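# Press the green lid flat onto the tin

## Task

Push the green lid fully down onto the tin so that it lies level around its whole rim, then leave the robot clear of the lid.

## Robot and tools

Robot: two arms, left_arm and right_arm, each with six joints and a parallel gripper. In every row and every per-joint list the joint order is waist, shoulder, elbow, wrist pitch, wrist yaw, wrist roll. Stated joint ranges in rad: waist -2.618 to 3.054, shoulder 0.000 to 3.142, elbow 0.000 to 3.142, wrist pitch -1.571 to 1.571, wrist yaw -1.571 to 1.571, wrist roll -2.094 to 2.094. A joint's true end can differ from the stated one by up to 0.059 rad.

Frame: all hand positions, velocities and targets are in the scene frame. Its origin sits at table-top height, halfway between the two nominal arm bases. +z points up, +x points out over the table, and left_arm is on the +y side. These names have nothing to do with which side of an image something appears on. The real bases are offset from nominal. A BASES line, if present, gives their calibrated places. Printed hand position and orientation may be off by a few centimetres, more when the arm reaches far. The gripper's fingers point along its +z and open along its y. end_effector_position is the point between the pads, about 1 cm short of the fingertips.

Row format: one row is always 14 numbers in [-1, 1]. The first seven are for left_arm: six joint numbers, then opening. The last seven are the same for right_arm. Joint numbers are offsets, not poses. They count from the Joint targets shown when the action (or move) begins, not from the previous row. 1.0 equals 2.224 rad for waist, shoulder and elbow, and 8.485 rad for the three wrist joints. Opening is absolute: +1 fully open, -1 closed. Sending 0 for a gripper is a real command, so resend its current value to leave it alone.

execute_actions(actions, cameras): actions is a list of actions. Each action is a table of 1 to 15 rows, and each row lasts one control step of 1/30 s. A short table repeats its last row to fill 15 steps. Each action lasts 0.5 s. Offsets are taken again from the current targets at the start of each action, so the same offset twice moves twice as far. An action is refused for both arms if it would push a joint more than 0.059 rad beyond its stated end. An empty list just reports state and images. cameras: omit, null or ["all"] for all, [] for none. The names are cam_high, cam_left_wrist and cam_right_wrist, each 896x504.

move(target, speed, blend, opening_speed, blocking, cameras): target is one 14-number row, or a list of up to 15 rows. Every row is an offset from the same starting Joint targets, not chained. speed is in rad/s for the joint with farthest to go, from 0.01 to 12.57, default 0.5. Give one value, or one per target. blend is in rad and rounds corners between list targets. opening_speed is in scale units per second, at least 0.2. blocking=false returns after about 0.5 s while the move continues. Moves last at least 0.5 s, stop short if longer than 10 s, and do not avoid obstacles or the other arm. The result adds a move: line, for example done, off_target (resting with a joint more than 0.035 rad from target), moving, held or fault. Reading done does not prove the hand is or is not touching something.

wait(seconds 0 to 10) lets time pass while commands are held. stop brakes a running move. zoom_image(camera, region [x0,y0,x1,y1] in pixels, at most 504x504) enlarges part of the latest image. finished_scene ends the scene irreversibly.

Result lines: Joint positions and Joint velocities give one block per arm, in rad and rad/s, plus the finger-pad gap in m (0.094 when fully open). "within noise" means the arm is still. Joint targets is the base for your next offsets. grip_measured is the measured opening on the command scale. It reads slightly wide when empty and does not reveal contact. Joint torques are in N m, positive toward larger angle, and include gravity. Joints 1 to 3 wrap at ±28 N m. "joint sent to its limit" means a joint was clipped at its end. "joint command not followed" means the clearance check altered targets. Calls that ran actions also list step readings of joint positions.

To press the lid: come down over the lid slowly, with the fingers closed or with a flat approach. Press gently at several points around the rim, or at the centre, until it sits level, checking with cam_high and the zoom. The push force grows with speed and with how far the target lies beyond contact, so use small offsets and low speed. To stop pushing, command targets back past the current Joint positions, for example by lifting. Finish with both hands clear of the lid and the tin.

Avoid: knocking the tin or lid off the table, which fails the task; hard hits, slams or crushing pushes; and contact between the two arms. A camera cable resting on the lid counts as touching it. Holding an arm stretched out or pushing against something it cannot reach heats the motors. MOTOR HOT appears at 75 °C, and at 90 °C the arm folds up and becomes unusable. Something may briefly nudge loose objects, so check that the lid is still seated before finishing.

Each tool is called after ">>>" as name(argument=value, ...), one argument or row to a line, values as JSON.

## Session

>>> execute_actions(
  actions=[],
)

Scene clock: 0.00 s.
left_arm: end_effector_position=(+0.3933, +0.3700, +0.1147) grip_measured=+1.000 end_effector_quat_wxyz=(+0.607, -0.110, +0.785, +0.048) | right_arm: end_effector_position=(+0.3619, -0.2191, +0.1631) grip_measured=+1.000 end_effector_quat_wxyz=(+0.625, +0.013, +0.779, -0.051)
Joint positions: left_arm=[0.02 1.553 0.335 0.952 -0.21 -0.118 0.094] | right_arm=[0.131 1.548 0.342 0.986 0.212 -0.018 0.094]
Joint velocities: within noise
Joint torques (N m): no reading
Motor temperatures (°C): left_arm=[30 41 44 38 30 29 32] | right_arm=[32 48 40 42 26 34 29]
Heat: left arm: 44 °C; right arm: 48 °C.
Joint targets: left_arm=[0.020 1.549 0.338 0.942 -0.211 -0.118] | right_arm=[0.131 1.538 0.350 0.992 0.214 -0.018]
Tool commands: left_gripper/opening=+1.0 right_gripper/opening=+1.0

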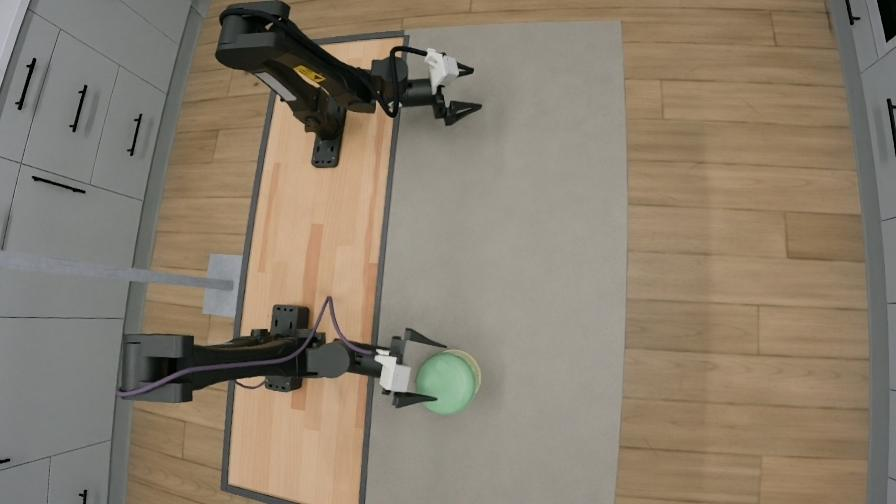

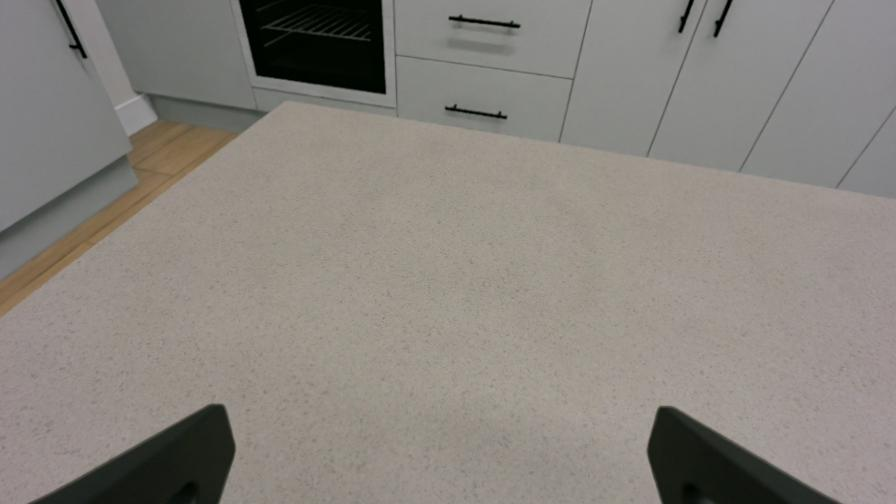

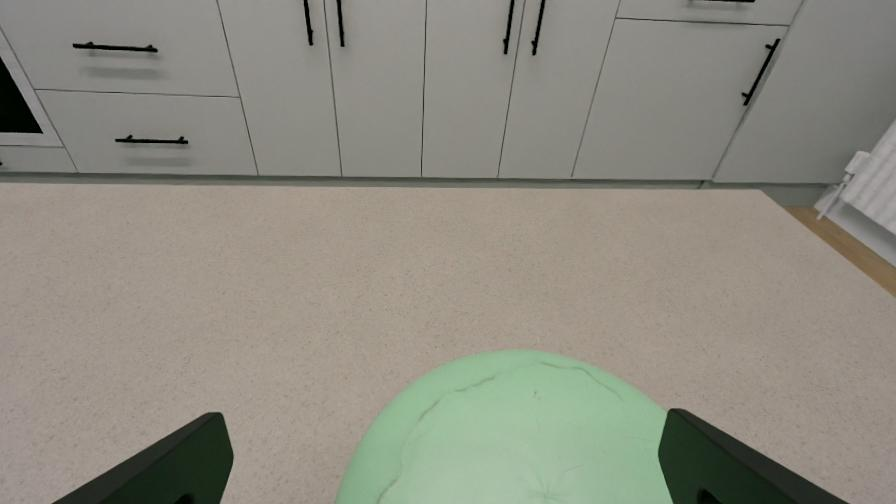

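>>> zoom_image(
  camera="cam_high",
  region=[360, 310, 520, 430],
)

Scaled by 3.150.

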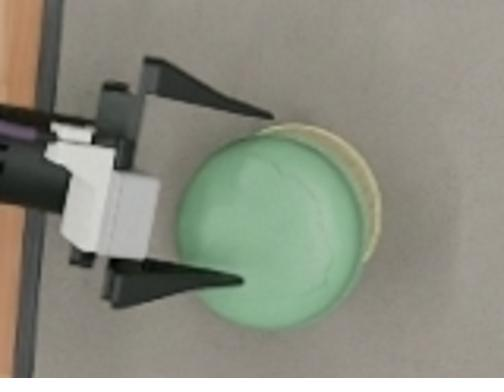

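>>> move(
  target=[
    [0,0,0,0,0,0,1,0,-0.062,0.292,-0.0933,0,0,1],
    [0,0,0,0,0,0,1,0,0.05,0.719,-0.2937,-0.0252,0.002,1],
  ],
  speed=1.2,
  blend=0.2,
)

Scene clock: 7.63 s.
left_arm: end_effector_position=(+0.3933, +0.3700, +0.1147) grip_measured=+1.000 end_effector_quat_wxyz=(+0.607, -0.110, +0.785, +0.048) | right_arm: end_effector_position=(+0.3089, -0.1890, +0.3162) grip_measured=+1.000 end_effector_quat_wxyz=(+0.181, -0.062, +0.981, +0.006)
Joint positions: left_arm=[0.02 1.553 0.335 0.952 -0.21 -0.118 0.094] | right_arm=[0.131 1.643 1.921 -1.483 0.007 -0.008 0.094]
Joint velocities: within noise
Joint torques (N m): left_arm=[0.01 -6.5 6.91 1.75 -0.03 0] | right_arm=[0.06 -7.06 7.28 0.85 -0.07 0.04]
Motor temperatures (°C): left_arm=[30 43 45 39 29 29 32] | right_arm=[32 49 41 44 26 34 29]
Heat: left arm: 45 °C; right arm: 49 °C.
Joint targets: left_arm=[0.020 1.549 0.338 0.942 -0.211 -0.118] | right_arm=[0.131 1.650 1.949 -1.499 0.000 -0.001]
move: done

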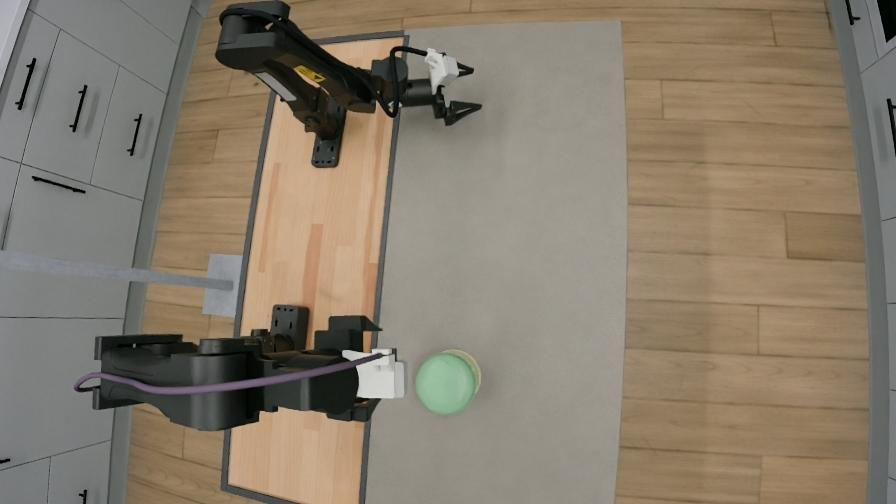

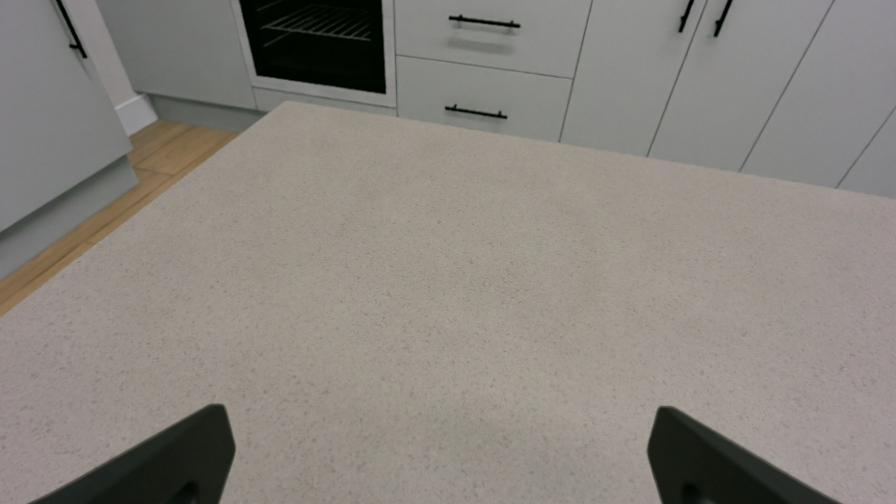

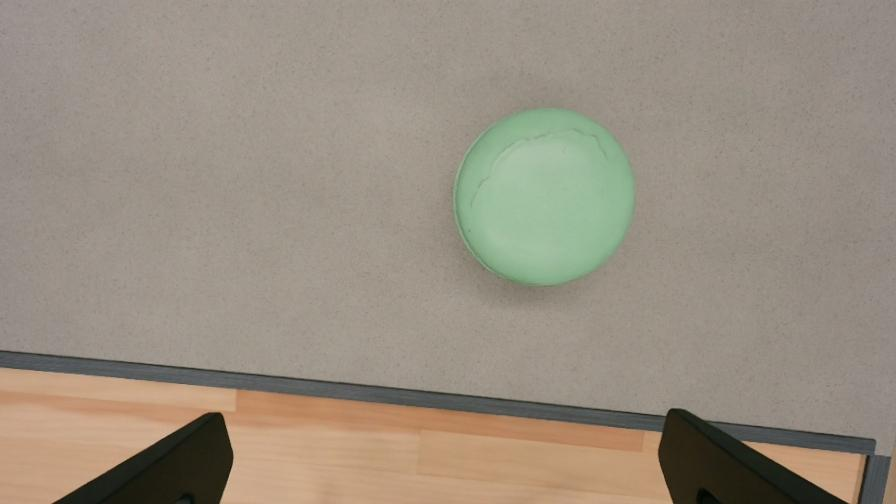

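>>> zoom_image(
  camera="cam_right_wrist",
  region=[420, 80, 670, 310],
)

>>> zoom_image(
  camera="cam_high",
  region=[405, 335, 495, 425],
)

Scaled by 2.016.

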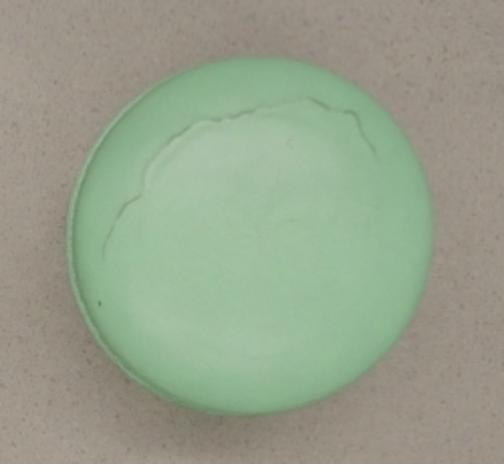

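Scaled by 5.600.

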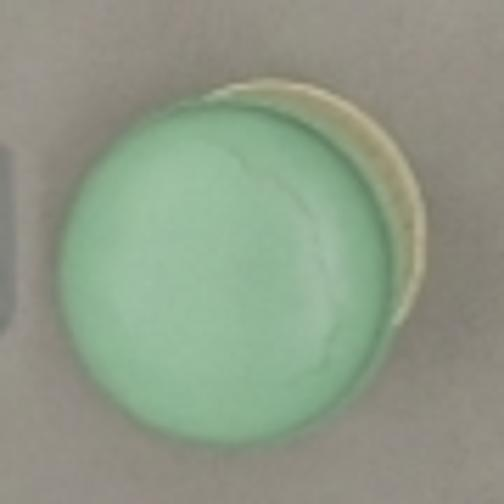

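>>> move(
  target=[-0.45,0,0,0,0.0249,0.0139,-1,-0.08,0,0,0,0,0,-1],
  speed=1.0,
)

Scene clock: 13.00 s.
left_arm: end_effector_position=(+0.2181, +0.0002, +0.1137) grip_measured=-0.973 end_effector_quat_wxyz=(+0.533, +0.374, +0.701, -0.290) | right_arm: end_effector_position=(+0.3104, -0.2488, +0.3160) grip_measured=-0.986 end_effector_quat_wxyz=(+0.181, +0.024, +0.983, -0.008)
Joint positions: left_arm=[-0.978 1.553 0.335 0.952 -0.009 -0.01 0.001] | right_arm=[-0.043 1.643 1.921 -1.485 0.006 -0.008 0.001]
Joint velocities: within noise
Joint torques (N m): left_arm=[-0.2 -6.52 6.95 1.76 0.11 0.09] | right_arm=[-0.25 -7.08 7.21 0.89 -0.03 0.06]
Motor temperatures (°C): left_arm=[30 44 45 40 29 29 32] | right_arm=[32 49 42 43 26 34 29]
Heat: left arm: 45 °C; right arm: 49 °C.
Joint targets: left_arm=[-0.981 1.549 0.338 0.942 0.001 0.000] | right_arm=[-0.047 1.650 1.949 -1.499 0.000 -0.001]
move: done

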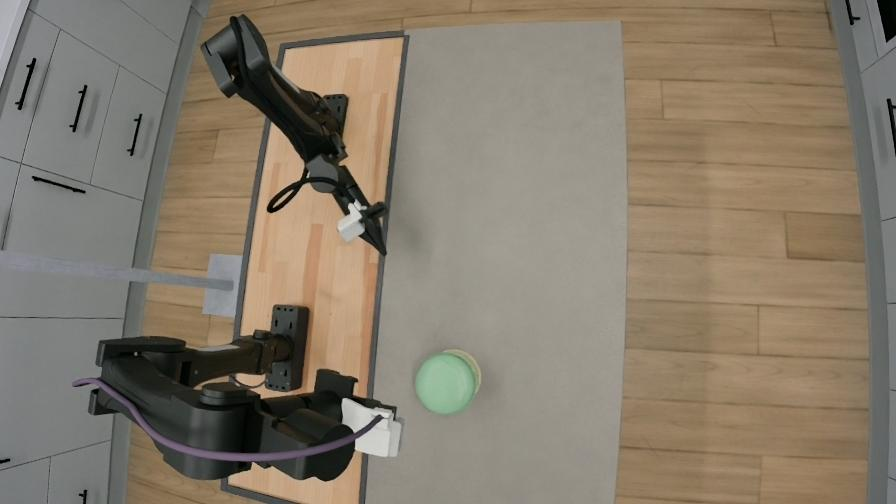

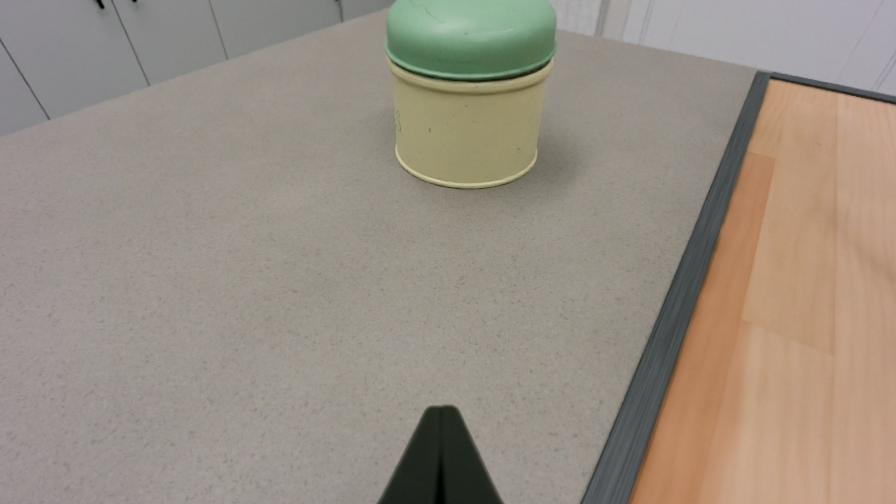

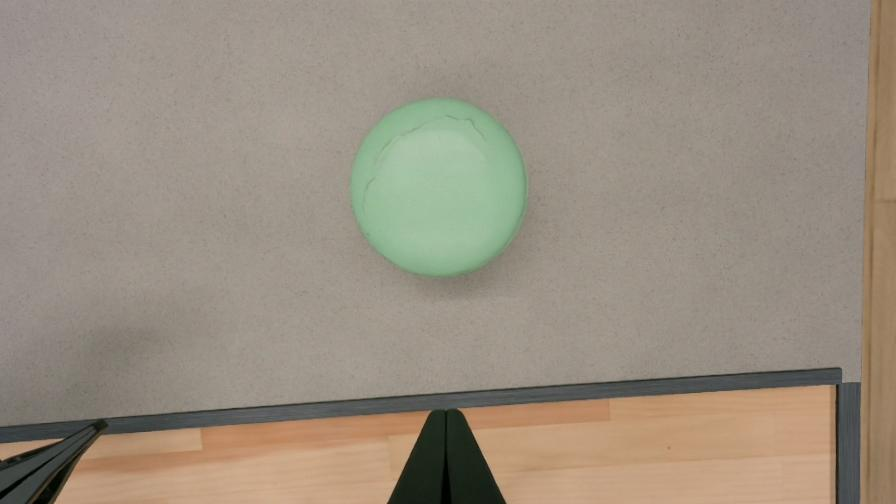

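>>> zoom_image(
  camera="cam_left_wrist",
  region=[360, 0, 580, 200],
)

Scaled by 2.291.

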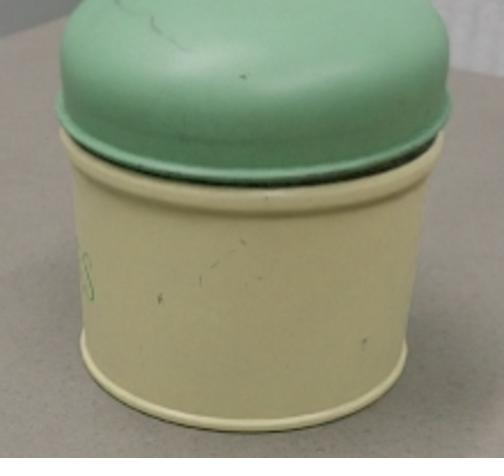

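>>> move(
  target=[0,0,0,0.0236,0,0,-1,0,0.2738,0.1844,-0.006,0,0,-1],
  speed=0.7,
)

Scene clock: 16.63 s.
left_arm: end_effector_position=(+0.2224, -0.0065, +0.1577) grip_measured=-0.973 end_effector_quat_wxyz=(+0.594, +0.347, +0.650, -0.323) | right_arm: end_effector_position=(+0.4190, -0.2548, +0.1922) grip_measured=-0.986 end_effector_quat_wxyz=(+0.053, +0.024, +0.998, -0.004)
Joint positions: left_arm=[-0.978 1.553 0.335 1.132 -0.009 -0.008 0.001] | right_arm=[-0.043 2.264 2.331 -1.531 0.006 -0.008 0.001]
Joint velocities: within noise
Joint torques (N m): left_arm=[-0.2 -6.54 6.97 1.97 0.11 0.09] | right_arm=[-0.35 -14.61 7.49 0.32 -0.05 0.09]
Motor temperatures (°C): left_arm=[30 44 45 40 29 29 33] | right_arm=[32 49 42 43 26 34 30]
Heat: left arm: 45 °C; right arm: 49 °C.
Joint targets: left_arm=[-0.981 1.549 0.338 1.142 0.001 0.000] | right_arm=[-0.047 2.259 2.360 -1.550 0.000 -0.001]
move: done

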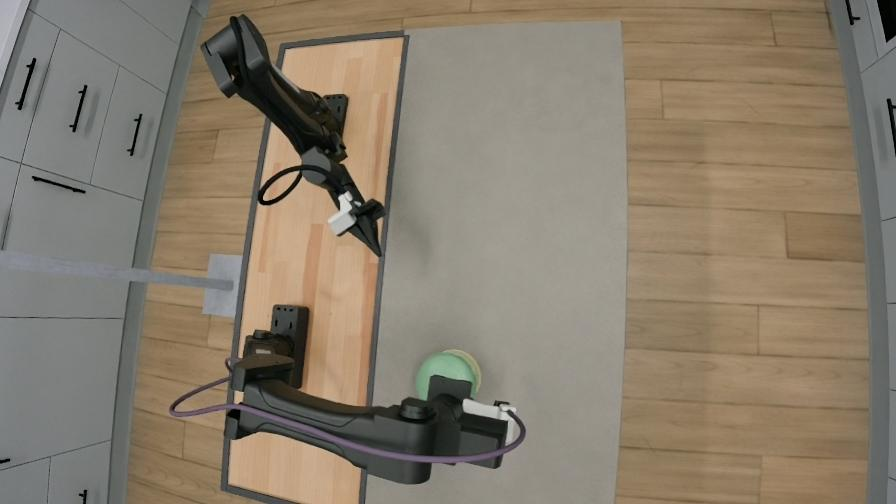

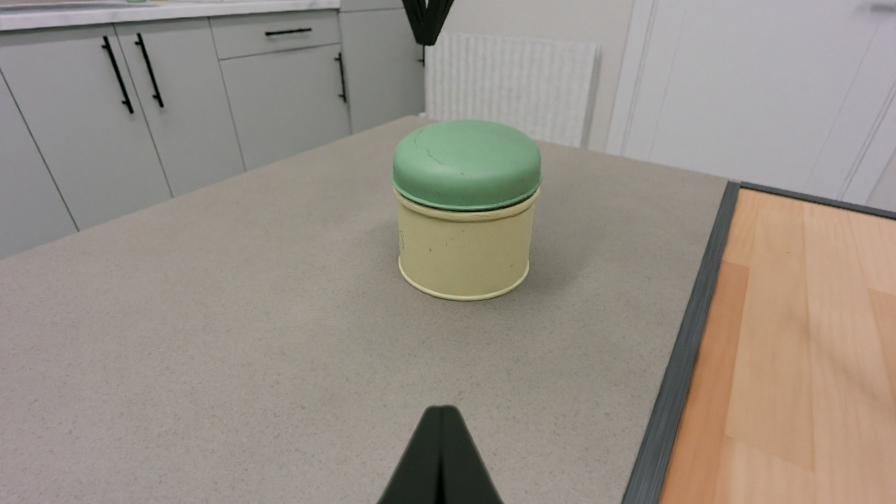

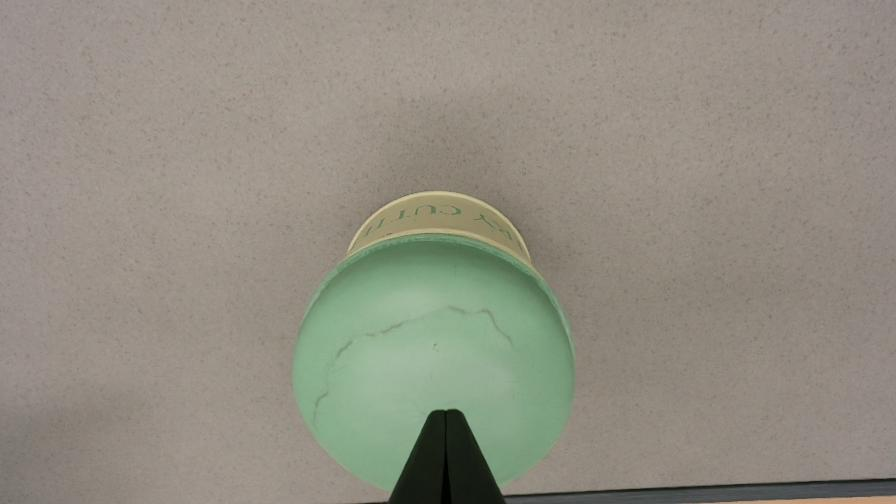

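>>> move(
  target=[0,0,0,0,0,0,-1,0.0067,-0.0445,-0.1201,0.0054,0,0,-1],
  speed=0.5,
)

>>> zoom_image(
  camera="cam_left_wrist",
  region=[360, 0, 580, 310],
)

Scene clock: 19.43 s.
left_arm: end_effector_position=(+0.2224, -0.0065, +0.1578) grip_measured=-0.973 end_effector_quat_wxyz=(+0.594, +0.347, +0.650, -0.323) | right_arm: end_effector_position=(+0.3790, -0.2502, +0.1593) grip_measured=-0.986 end_effector_quat_wxyz=(-0.022, +0.021, +1.000, -0.002)
Joint positions: left_arm=[-0.978 1.553 0.335 1.132 -0.009 -0.008 0.001] | right_arm=[-0.037 2.205 2.103 -1.513 0.006 -0.008 0.001]
Joint velocities: within noise
Joint torques (N m): left_arm=[-0.21 -6.54 6.98 1.97 0.11 0.09] | right_arm=[0.38 -18.03 4.29 0.3 -0.02 0.06]
Motor temperatures (°C): left_arm=[30 44 45 40 29 29 33] | right_arm=[32 51 42 42 26 34 30]
Heat: left arm: 45 °C; right arm: 51 °C.
Joint targets: left_arm=[-0.981 1.549 0.338 1.142 0.001 0.000] | right_arm=[-0.032 2.160 2.092 -1.505 0.000 -0.001]
move: off_target (right_arm); right_arm: the shoulder is farthest, 0.045 rad from its target

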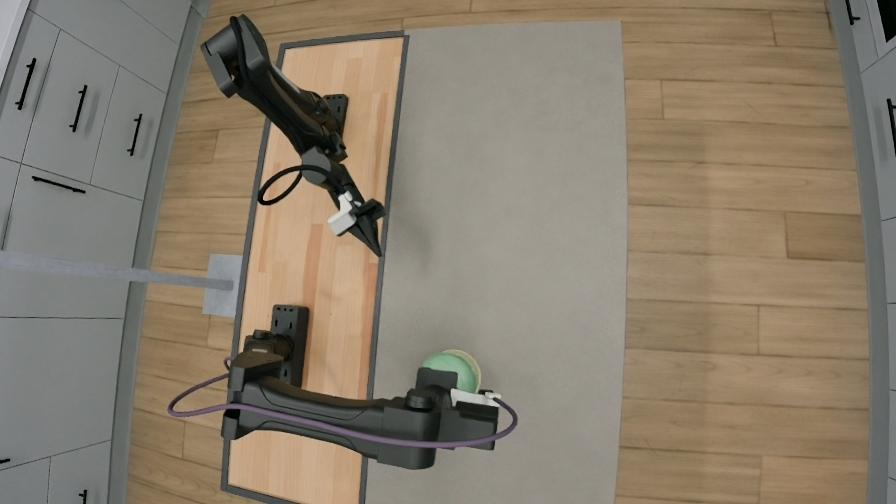

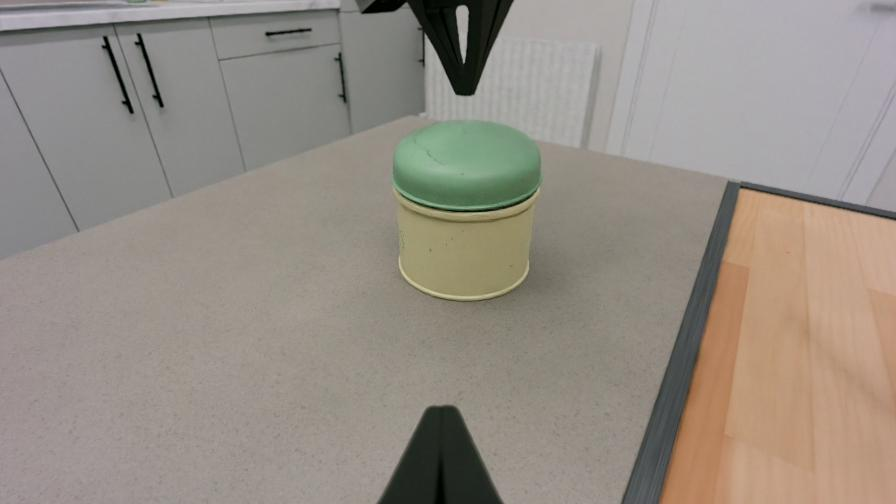

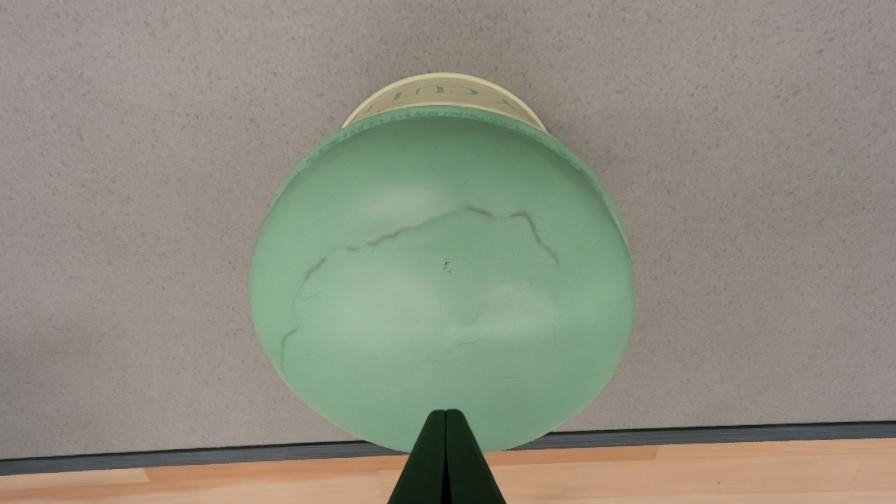

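Scaled by 1.626.

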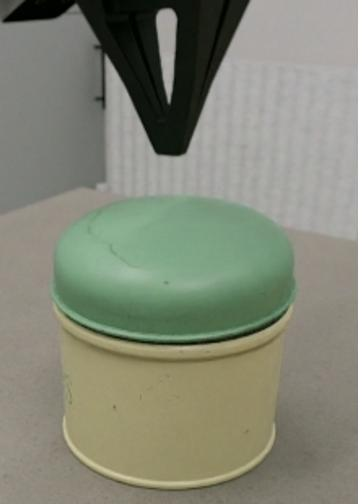

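>>> move(
  target=[0,0,0,0,0,0,-1,0,-0.0072,-0.0733,0.0176,0,0,-1],
  speed=0.12,
)

>>> zoom_image(
  camera="cam_left_wrist",
  region=[360, 0, 580, 310],
)

Scene clock: 22.57 s.
left_arm: end_effector_position=(+0.2224, -0.0065, +0.1578) grip_measured=-0.973 end_effector_quat_wxyz=(+0.594, +0.347, +0.650, -0.323) | right_arm: end_effector_position=(+0.3773, -0.2502, +0.1316) grip_measured=-0.986 end_effector_quat_wxyz=(-0.018, +0.021, +1.000, -0.002)
Joint positions: left_arm=[-0.978 1.553 0.335 1.132 -0.009 -0.008 0.001] | right_arm=[-0.037 2.175 1.945 -1.376 0.006 -0.008 0.001]
Joint velocities: within noise
Joint torques (N m): left_arm=[-0.2 -6.54 6.97 1.97 0.11 0.09] | right_arm=[0.42 -16.59 4.04 0.48 -0.05 0.07]
Motor temperatures (°C): left_arm=[30 44 45 41 29 29 33] | right_arm=[32 53 42 42 26 34 30]
Heat: left arm: 45 °C; right arm: 53 °C.
Joint targets: left_arm=[-0.981 1.549 0.338 1.142 0.001 0.000] | right_arm=[-0.032 2.144 1.929 -1.355 0.000 -0.001]
move: done

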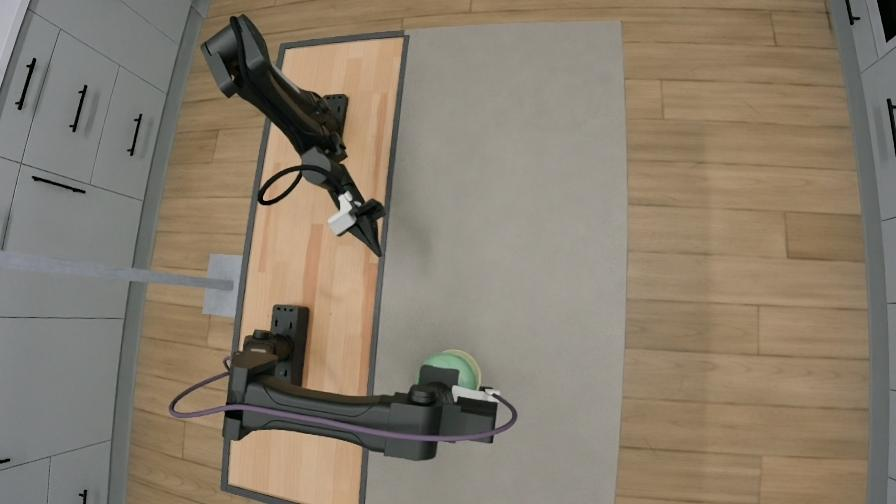

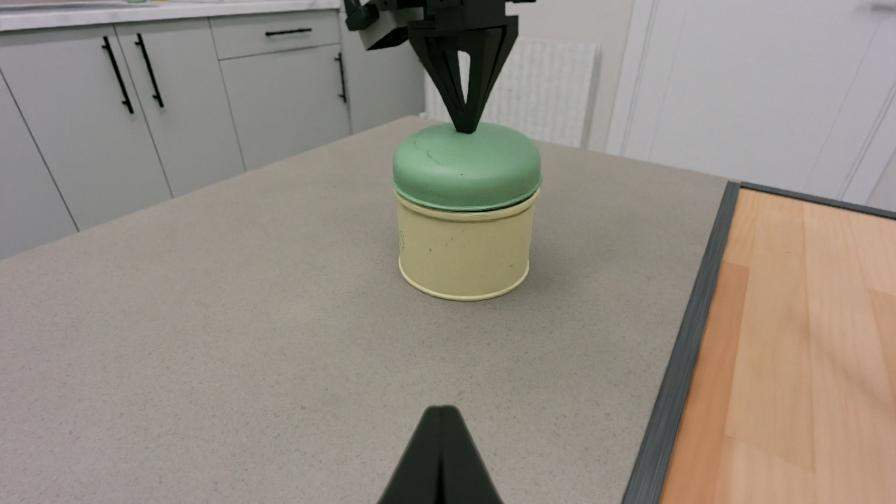

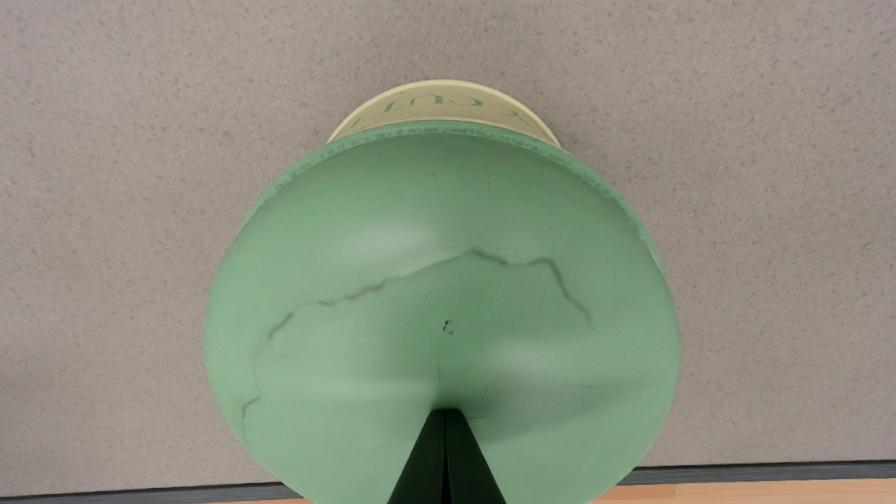

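Scaled by 1.626.

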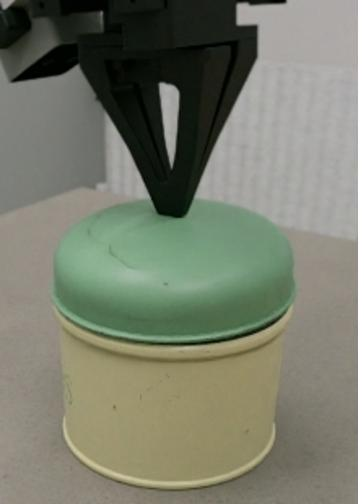

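>>> move(
  target=[0,0,0,0,0,0,-1,0,0.0018,-0.0513,0.0139,0,0,-1],
  speed=0.08,
)

>>> zoom_image(
  camera="cam_left_wrist",
  region=[360, 90, 580, 310],
)

Scene clock: 25.00 s.
left_arm: end_effector_position=(+0.2224, -0.0065, +0.1578) grip_measured=-0.973 end_effector_quat_wxyz=(+0.594, +0.347, +0.650, -0.323) | right_arm: end_effector_position=(+0.3769, -0.2505, +0.1263) grip_measured=-0.986 end_effector_quat_wxyz=(+0.003, +0.021, +1.000, -0.004)
Joint positions: left_arm=[-0.978 1.553 0.335 1.132 -0.009 -0.008 0.001] | right_arm=[-0.037 2.127 1.849 -1.286 0.008 -0.008 0.001]
Joint velocities: within noise
Joint torques (N m): left_arm=[-0.18 -6.53 6.97 1.97 0.11 0.09] | right_arm=[0.5 -11.21 2.89 0.87 -0.04 0.08]
Motor temperatures (°C): left_arm=[30 44 45 41 29 29 33] | right_arm=[32 53 41 42 26 34 30]
Heat: left arm: 45 °C; right arm: 53 °C.
Joint targets: left_arm=[-0.981 1.549 0.338 1.142 0.001 0.000] | right_arm=[-0.032 2.148 1.815 -1.237 0.000 -0.001]
move: off_target (right_arm); right_arm: the wrist pitch is farthest, 0.049 rad from its target

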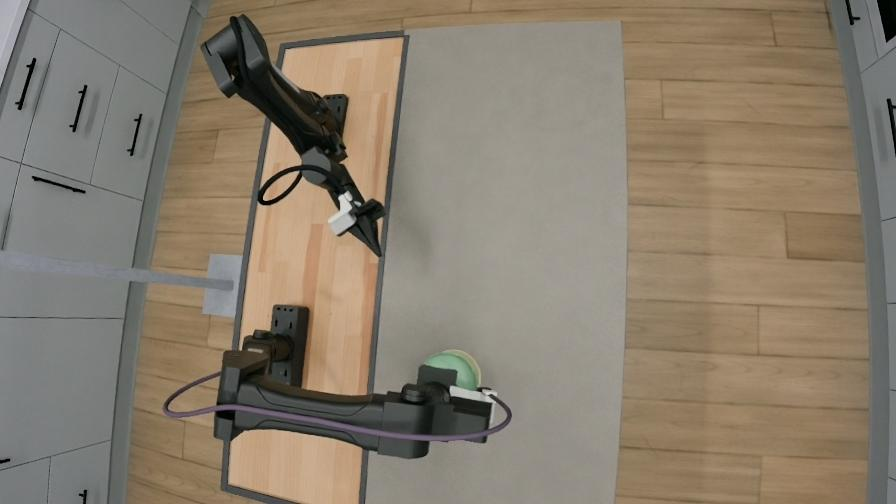

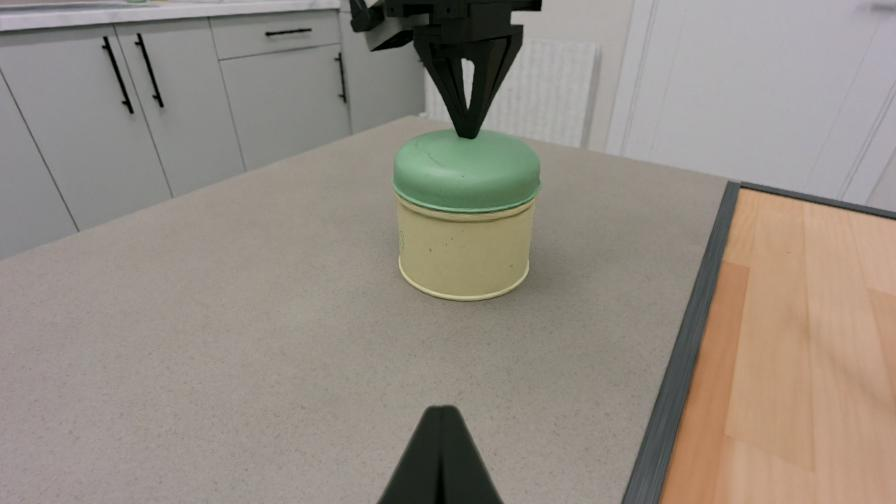

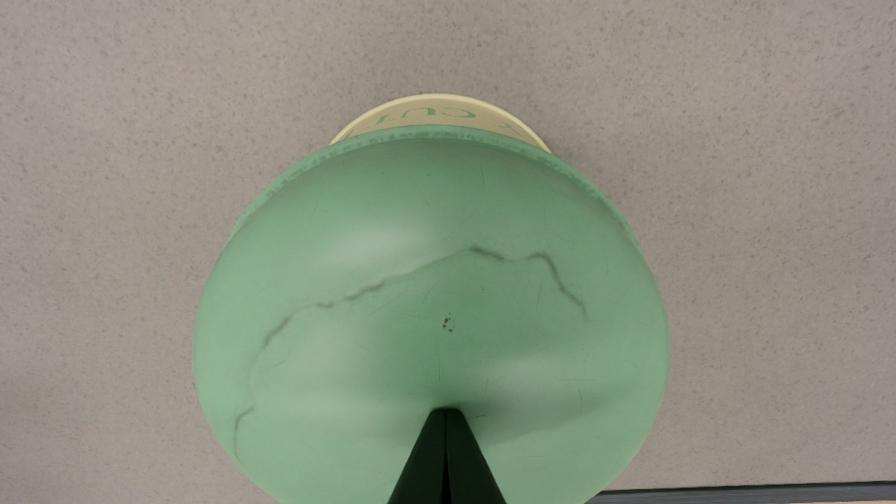

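Scaled by 2.291.

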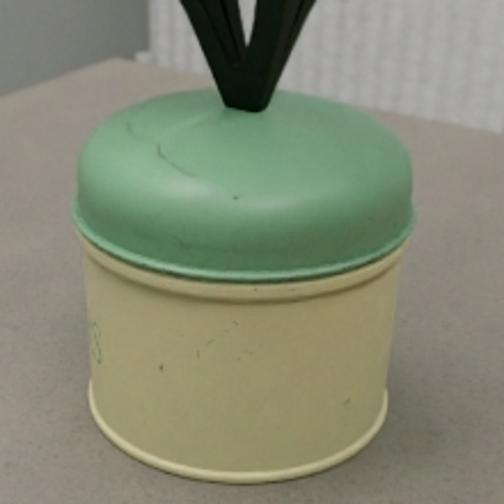

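>>> move(
  target=[0,0,0,0,0,0,-1,0,0.0081,-0.0409,0.0127,0,0,-1],
  speed=0.08,
)

>>> zoom_image(
  camera="cam_left_wrist",
  region=[360, 90, 580, 310],
)

Scene clock: 27.23 s.
left_arm: end_effector_position=(+0.2224, -0.0065, +0.1578) grip_measured=-0.973 end_effector_quat_wxyz=(+0.594, +0.347, +0.650, -0.323) | right_arm: end_effector_position=(+0.3766, -0.2505, +0.1251) grip_measured=-0.986 end_effector_quat_wxyz=(+0.023, +0.021, +1.000, -0.005)
Joint positions: left_arm=[-0.978 1.553 0.335 1.132 -0.009 -0.008 0.001] | right_arm=[-0.037 2.085 1.779 -1.219 0.008 -0.008 0.001]
Joint velocities: within noise
Joint torques (N m): left_arm=[-0.2 -6.54 6.97 1.97 0.11 0.09] | right_arm=[0.35 -5.19 1.32 1.44 -0.1 0.06]
Motor temperatures (°C): left_arm=[30 45 45 41 29 29 33] | right_arm=[32 53 41 42 26 34 30]
Heat: left arm: 45 °C; right arm: 53 °C.
Joint targets: left_arm=[-0.981 1.549 0.338 1.142 0.001 0.000] | right_arm=[-0.032 2.166 1.724 -1.130 0.000 -0.001]
move: off_target (right_arm); right_arm: the wrist pitch is farthest, 0.089 rad from its target

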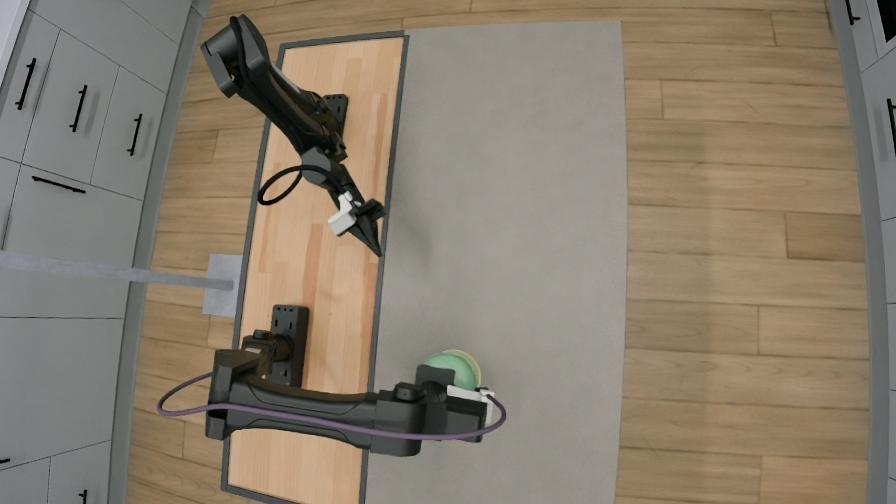

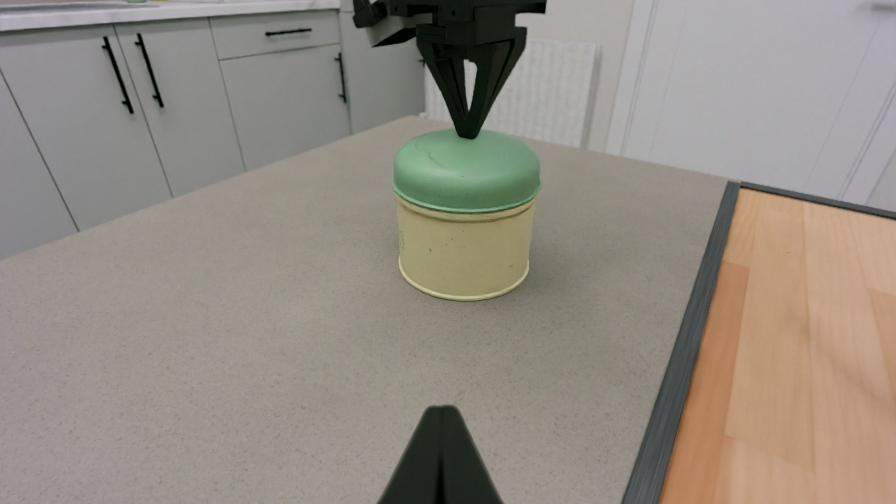

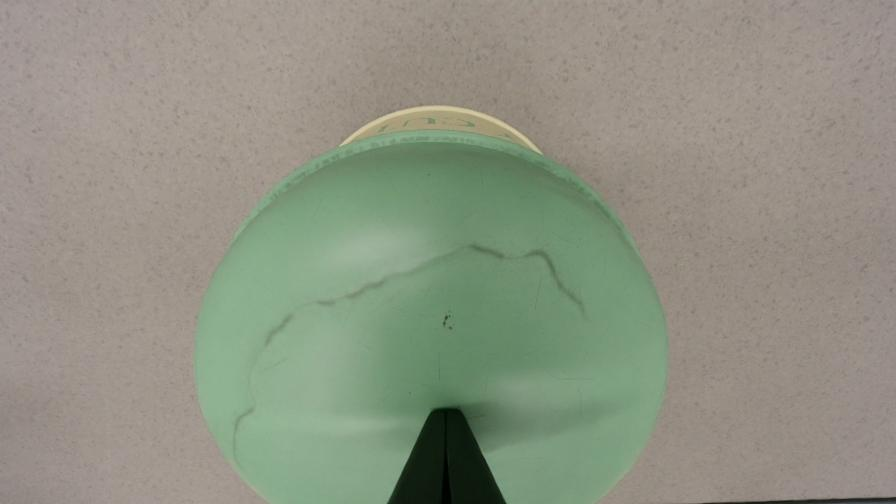

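Scaled by 2.291.

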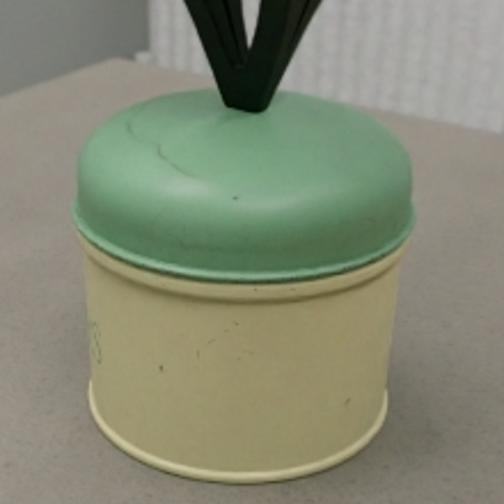

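>>> zoom_image(
  camera="cam_left_wrist",
  region=[385, 170, 465, 230],
)

>>> zoom_image(
  camera="cam_left_wrist",
  region=[465, 170, 545, 230],
)

Scaled by 6.300.

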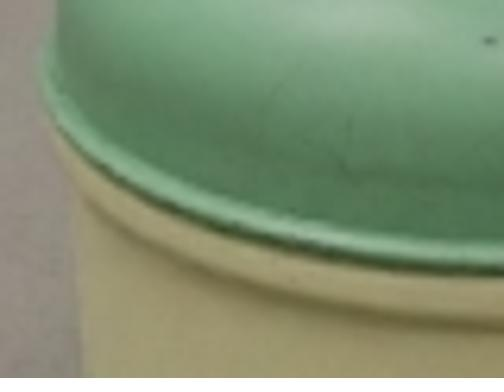

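Scaled by 6.300.

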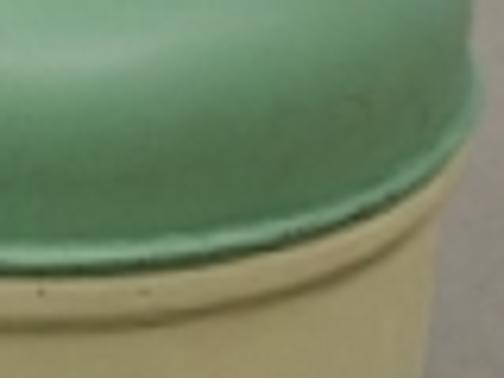

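>>> move(
  target=[0,0,0,0,0,0,-1,0,0.027,-0.0409,0.003,0,0,-1],
  speed=0.1,
)

>>> zoom_image(
  camera="cam_left_wrist",
  region=[360, 90, 580, 310],
)

Scene clock: 29.77 s.
left_arm: end_effector_position=(+0.2224, -0.0065, +0.1578) grip_measured=-0.973 end_effector_quat_wxyz=(+0.594, +0.347, +0.650, -0.323) | right_arm: end_effector_position=(+0.3740, -0.2504, +0.1203) grip_measured=-0.986 end_effector_quat_wxyz=(+0.027, +0.021, +0.999, -0.005)
Joint positions: left_arm=[-0.978 1.553 0.335 1.132 -0.009 -0.008 0.001] | right_arm=[-0.037 2.067 1.732 -1.181 0.008 -0.008 0.001]
Joint velocities: within noise
Joint torques (N m): left_arm=[-0.2 -6.52 6.97 1.97 0.11 0.09] | right_arm=[0.36 2.48 -2 1.36 -0.09 0.04]
Motor temperatures (°C): left_arm=[30 45 45 41 29 29 33] | right_arm=[32 52 41 42 26 33 30]
Heat: left arm: 45 °C; right arm: 52 °C.
Joint targets: left_arm=[-0.981 1.549 0.338 1.142 0.001 0.000] | right_arm=[-0.032 2.226 1.633 -1.104 0.000 -0.002]
move: off_target (right_arm); right_arm: the shoulder is farthest, 0.159 rad from its target

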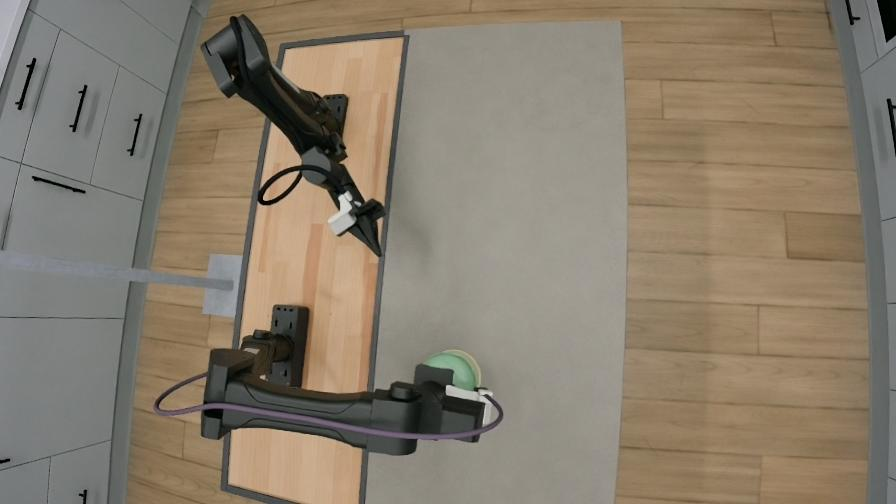

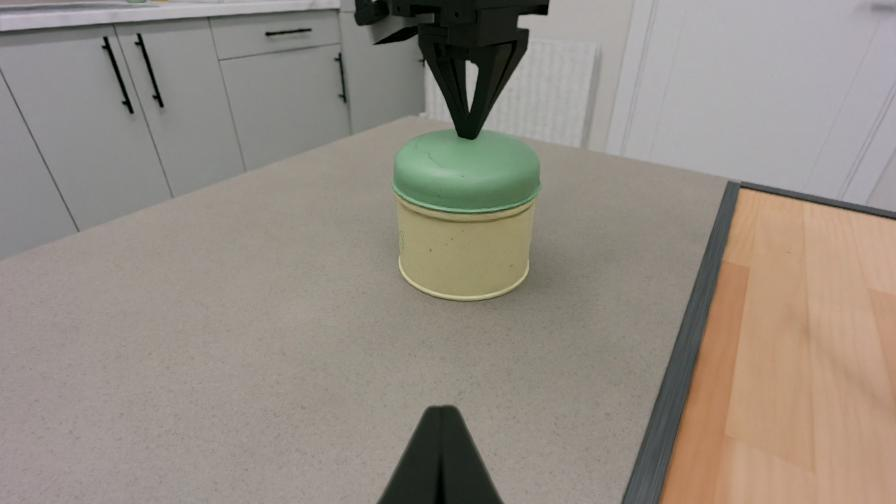

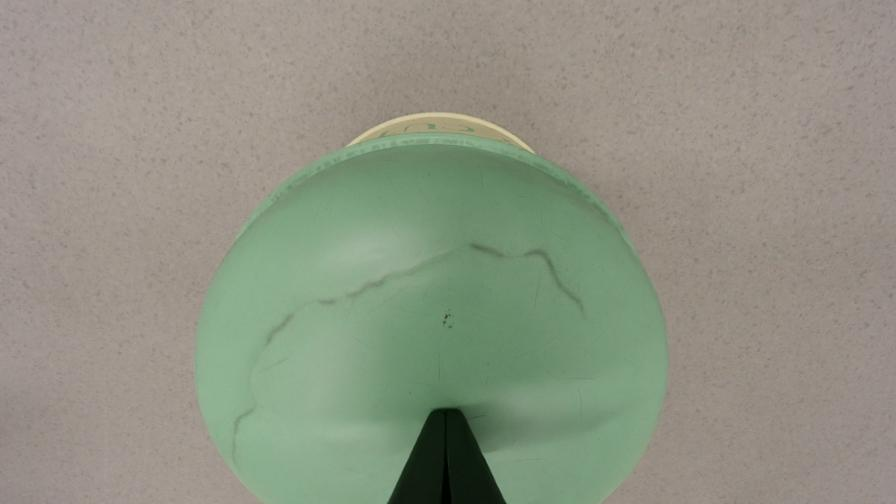

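Scaled by 2.291.

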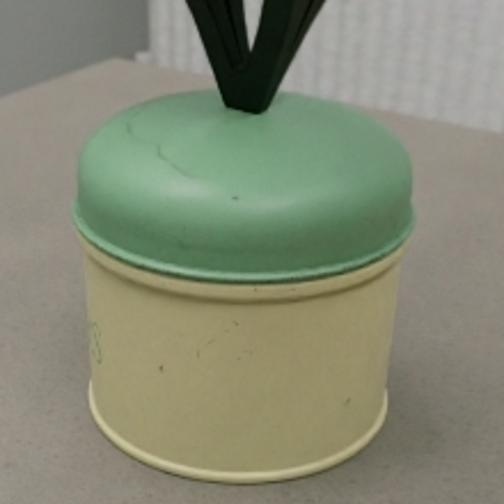

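>>> zoom_image(
  camera="cam_right_wrist",
  region=[220, 90, 460, 260],
)

>>> zoom_image(
  camera="cam_right_wrist",
  region=[430, 90, 670, 260],
)

Scaled by 2.100.

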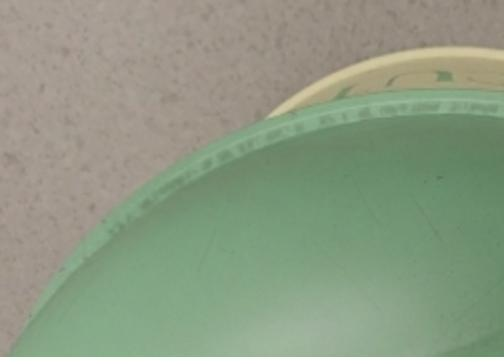

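Scaled by 2.100.

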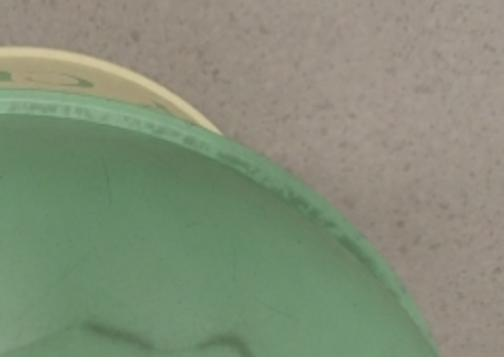

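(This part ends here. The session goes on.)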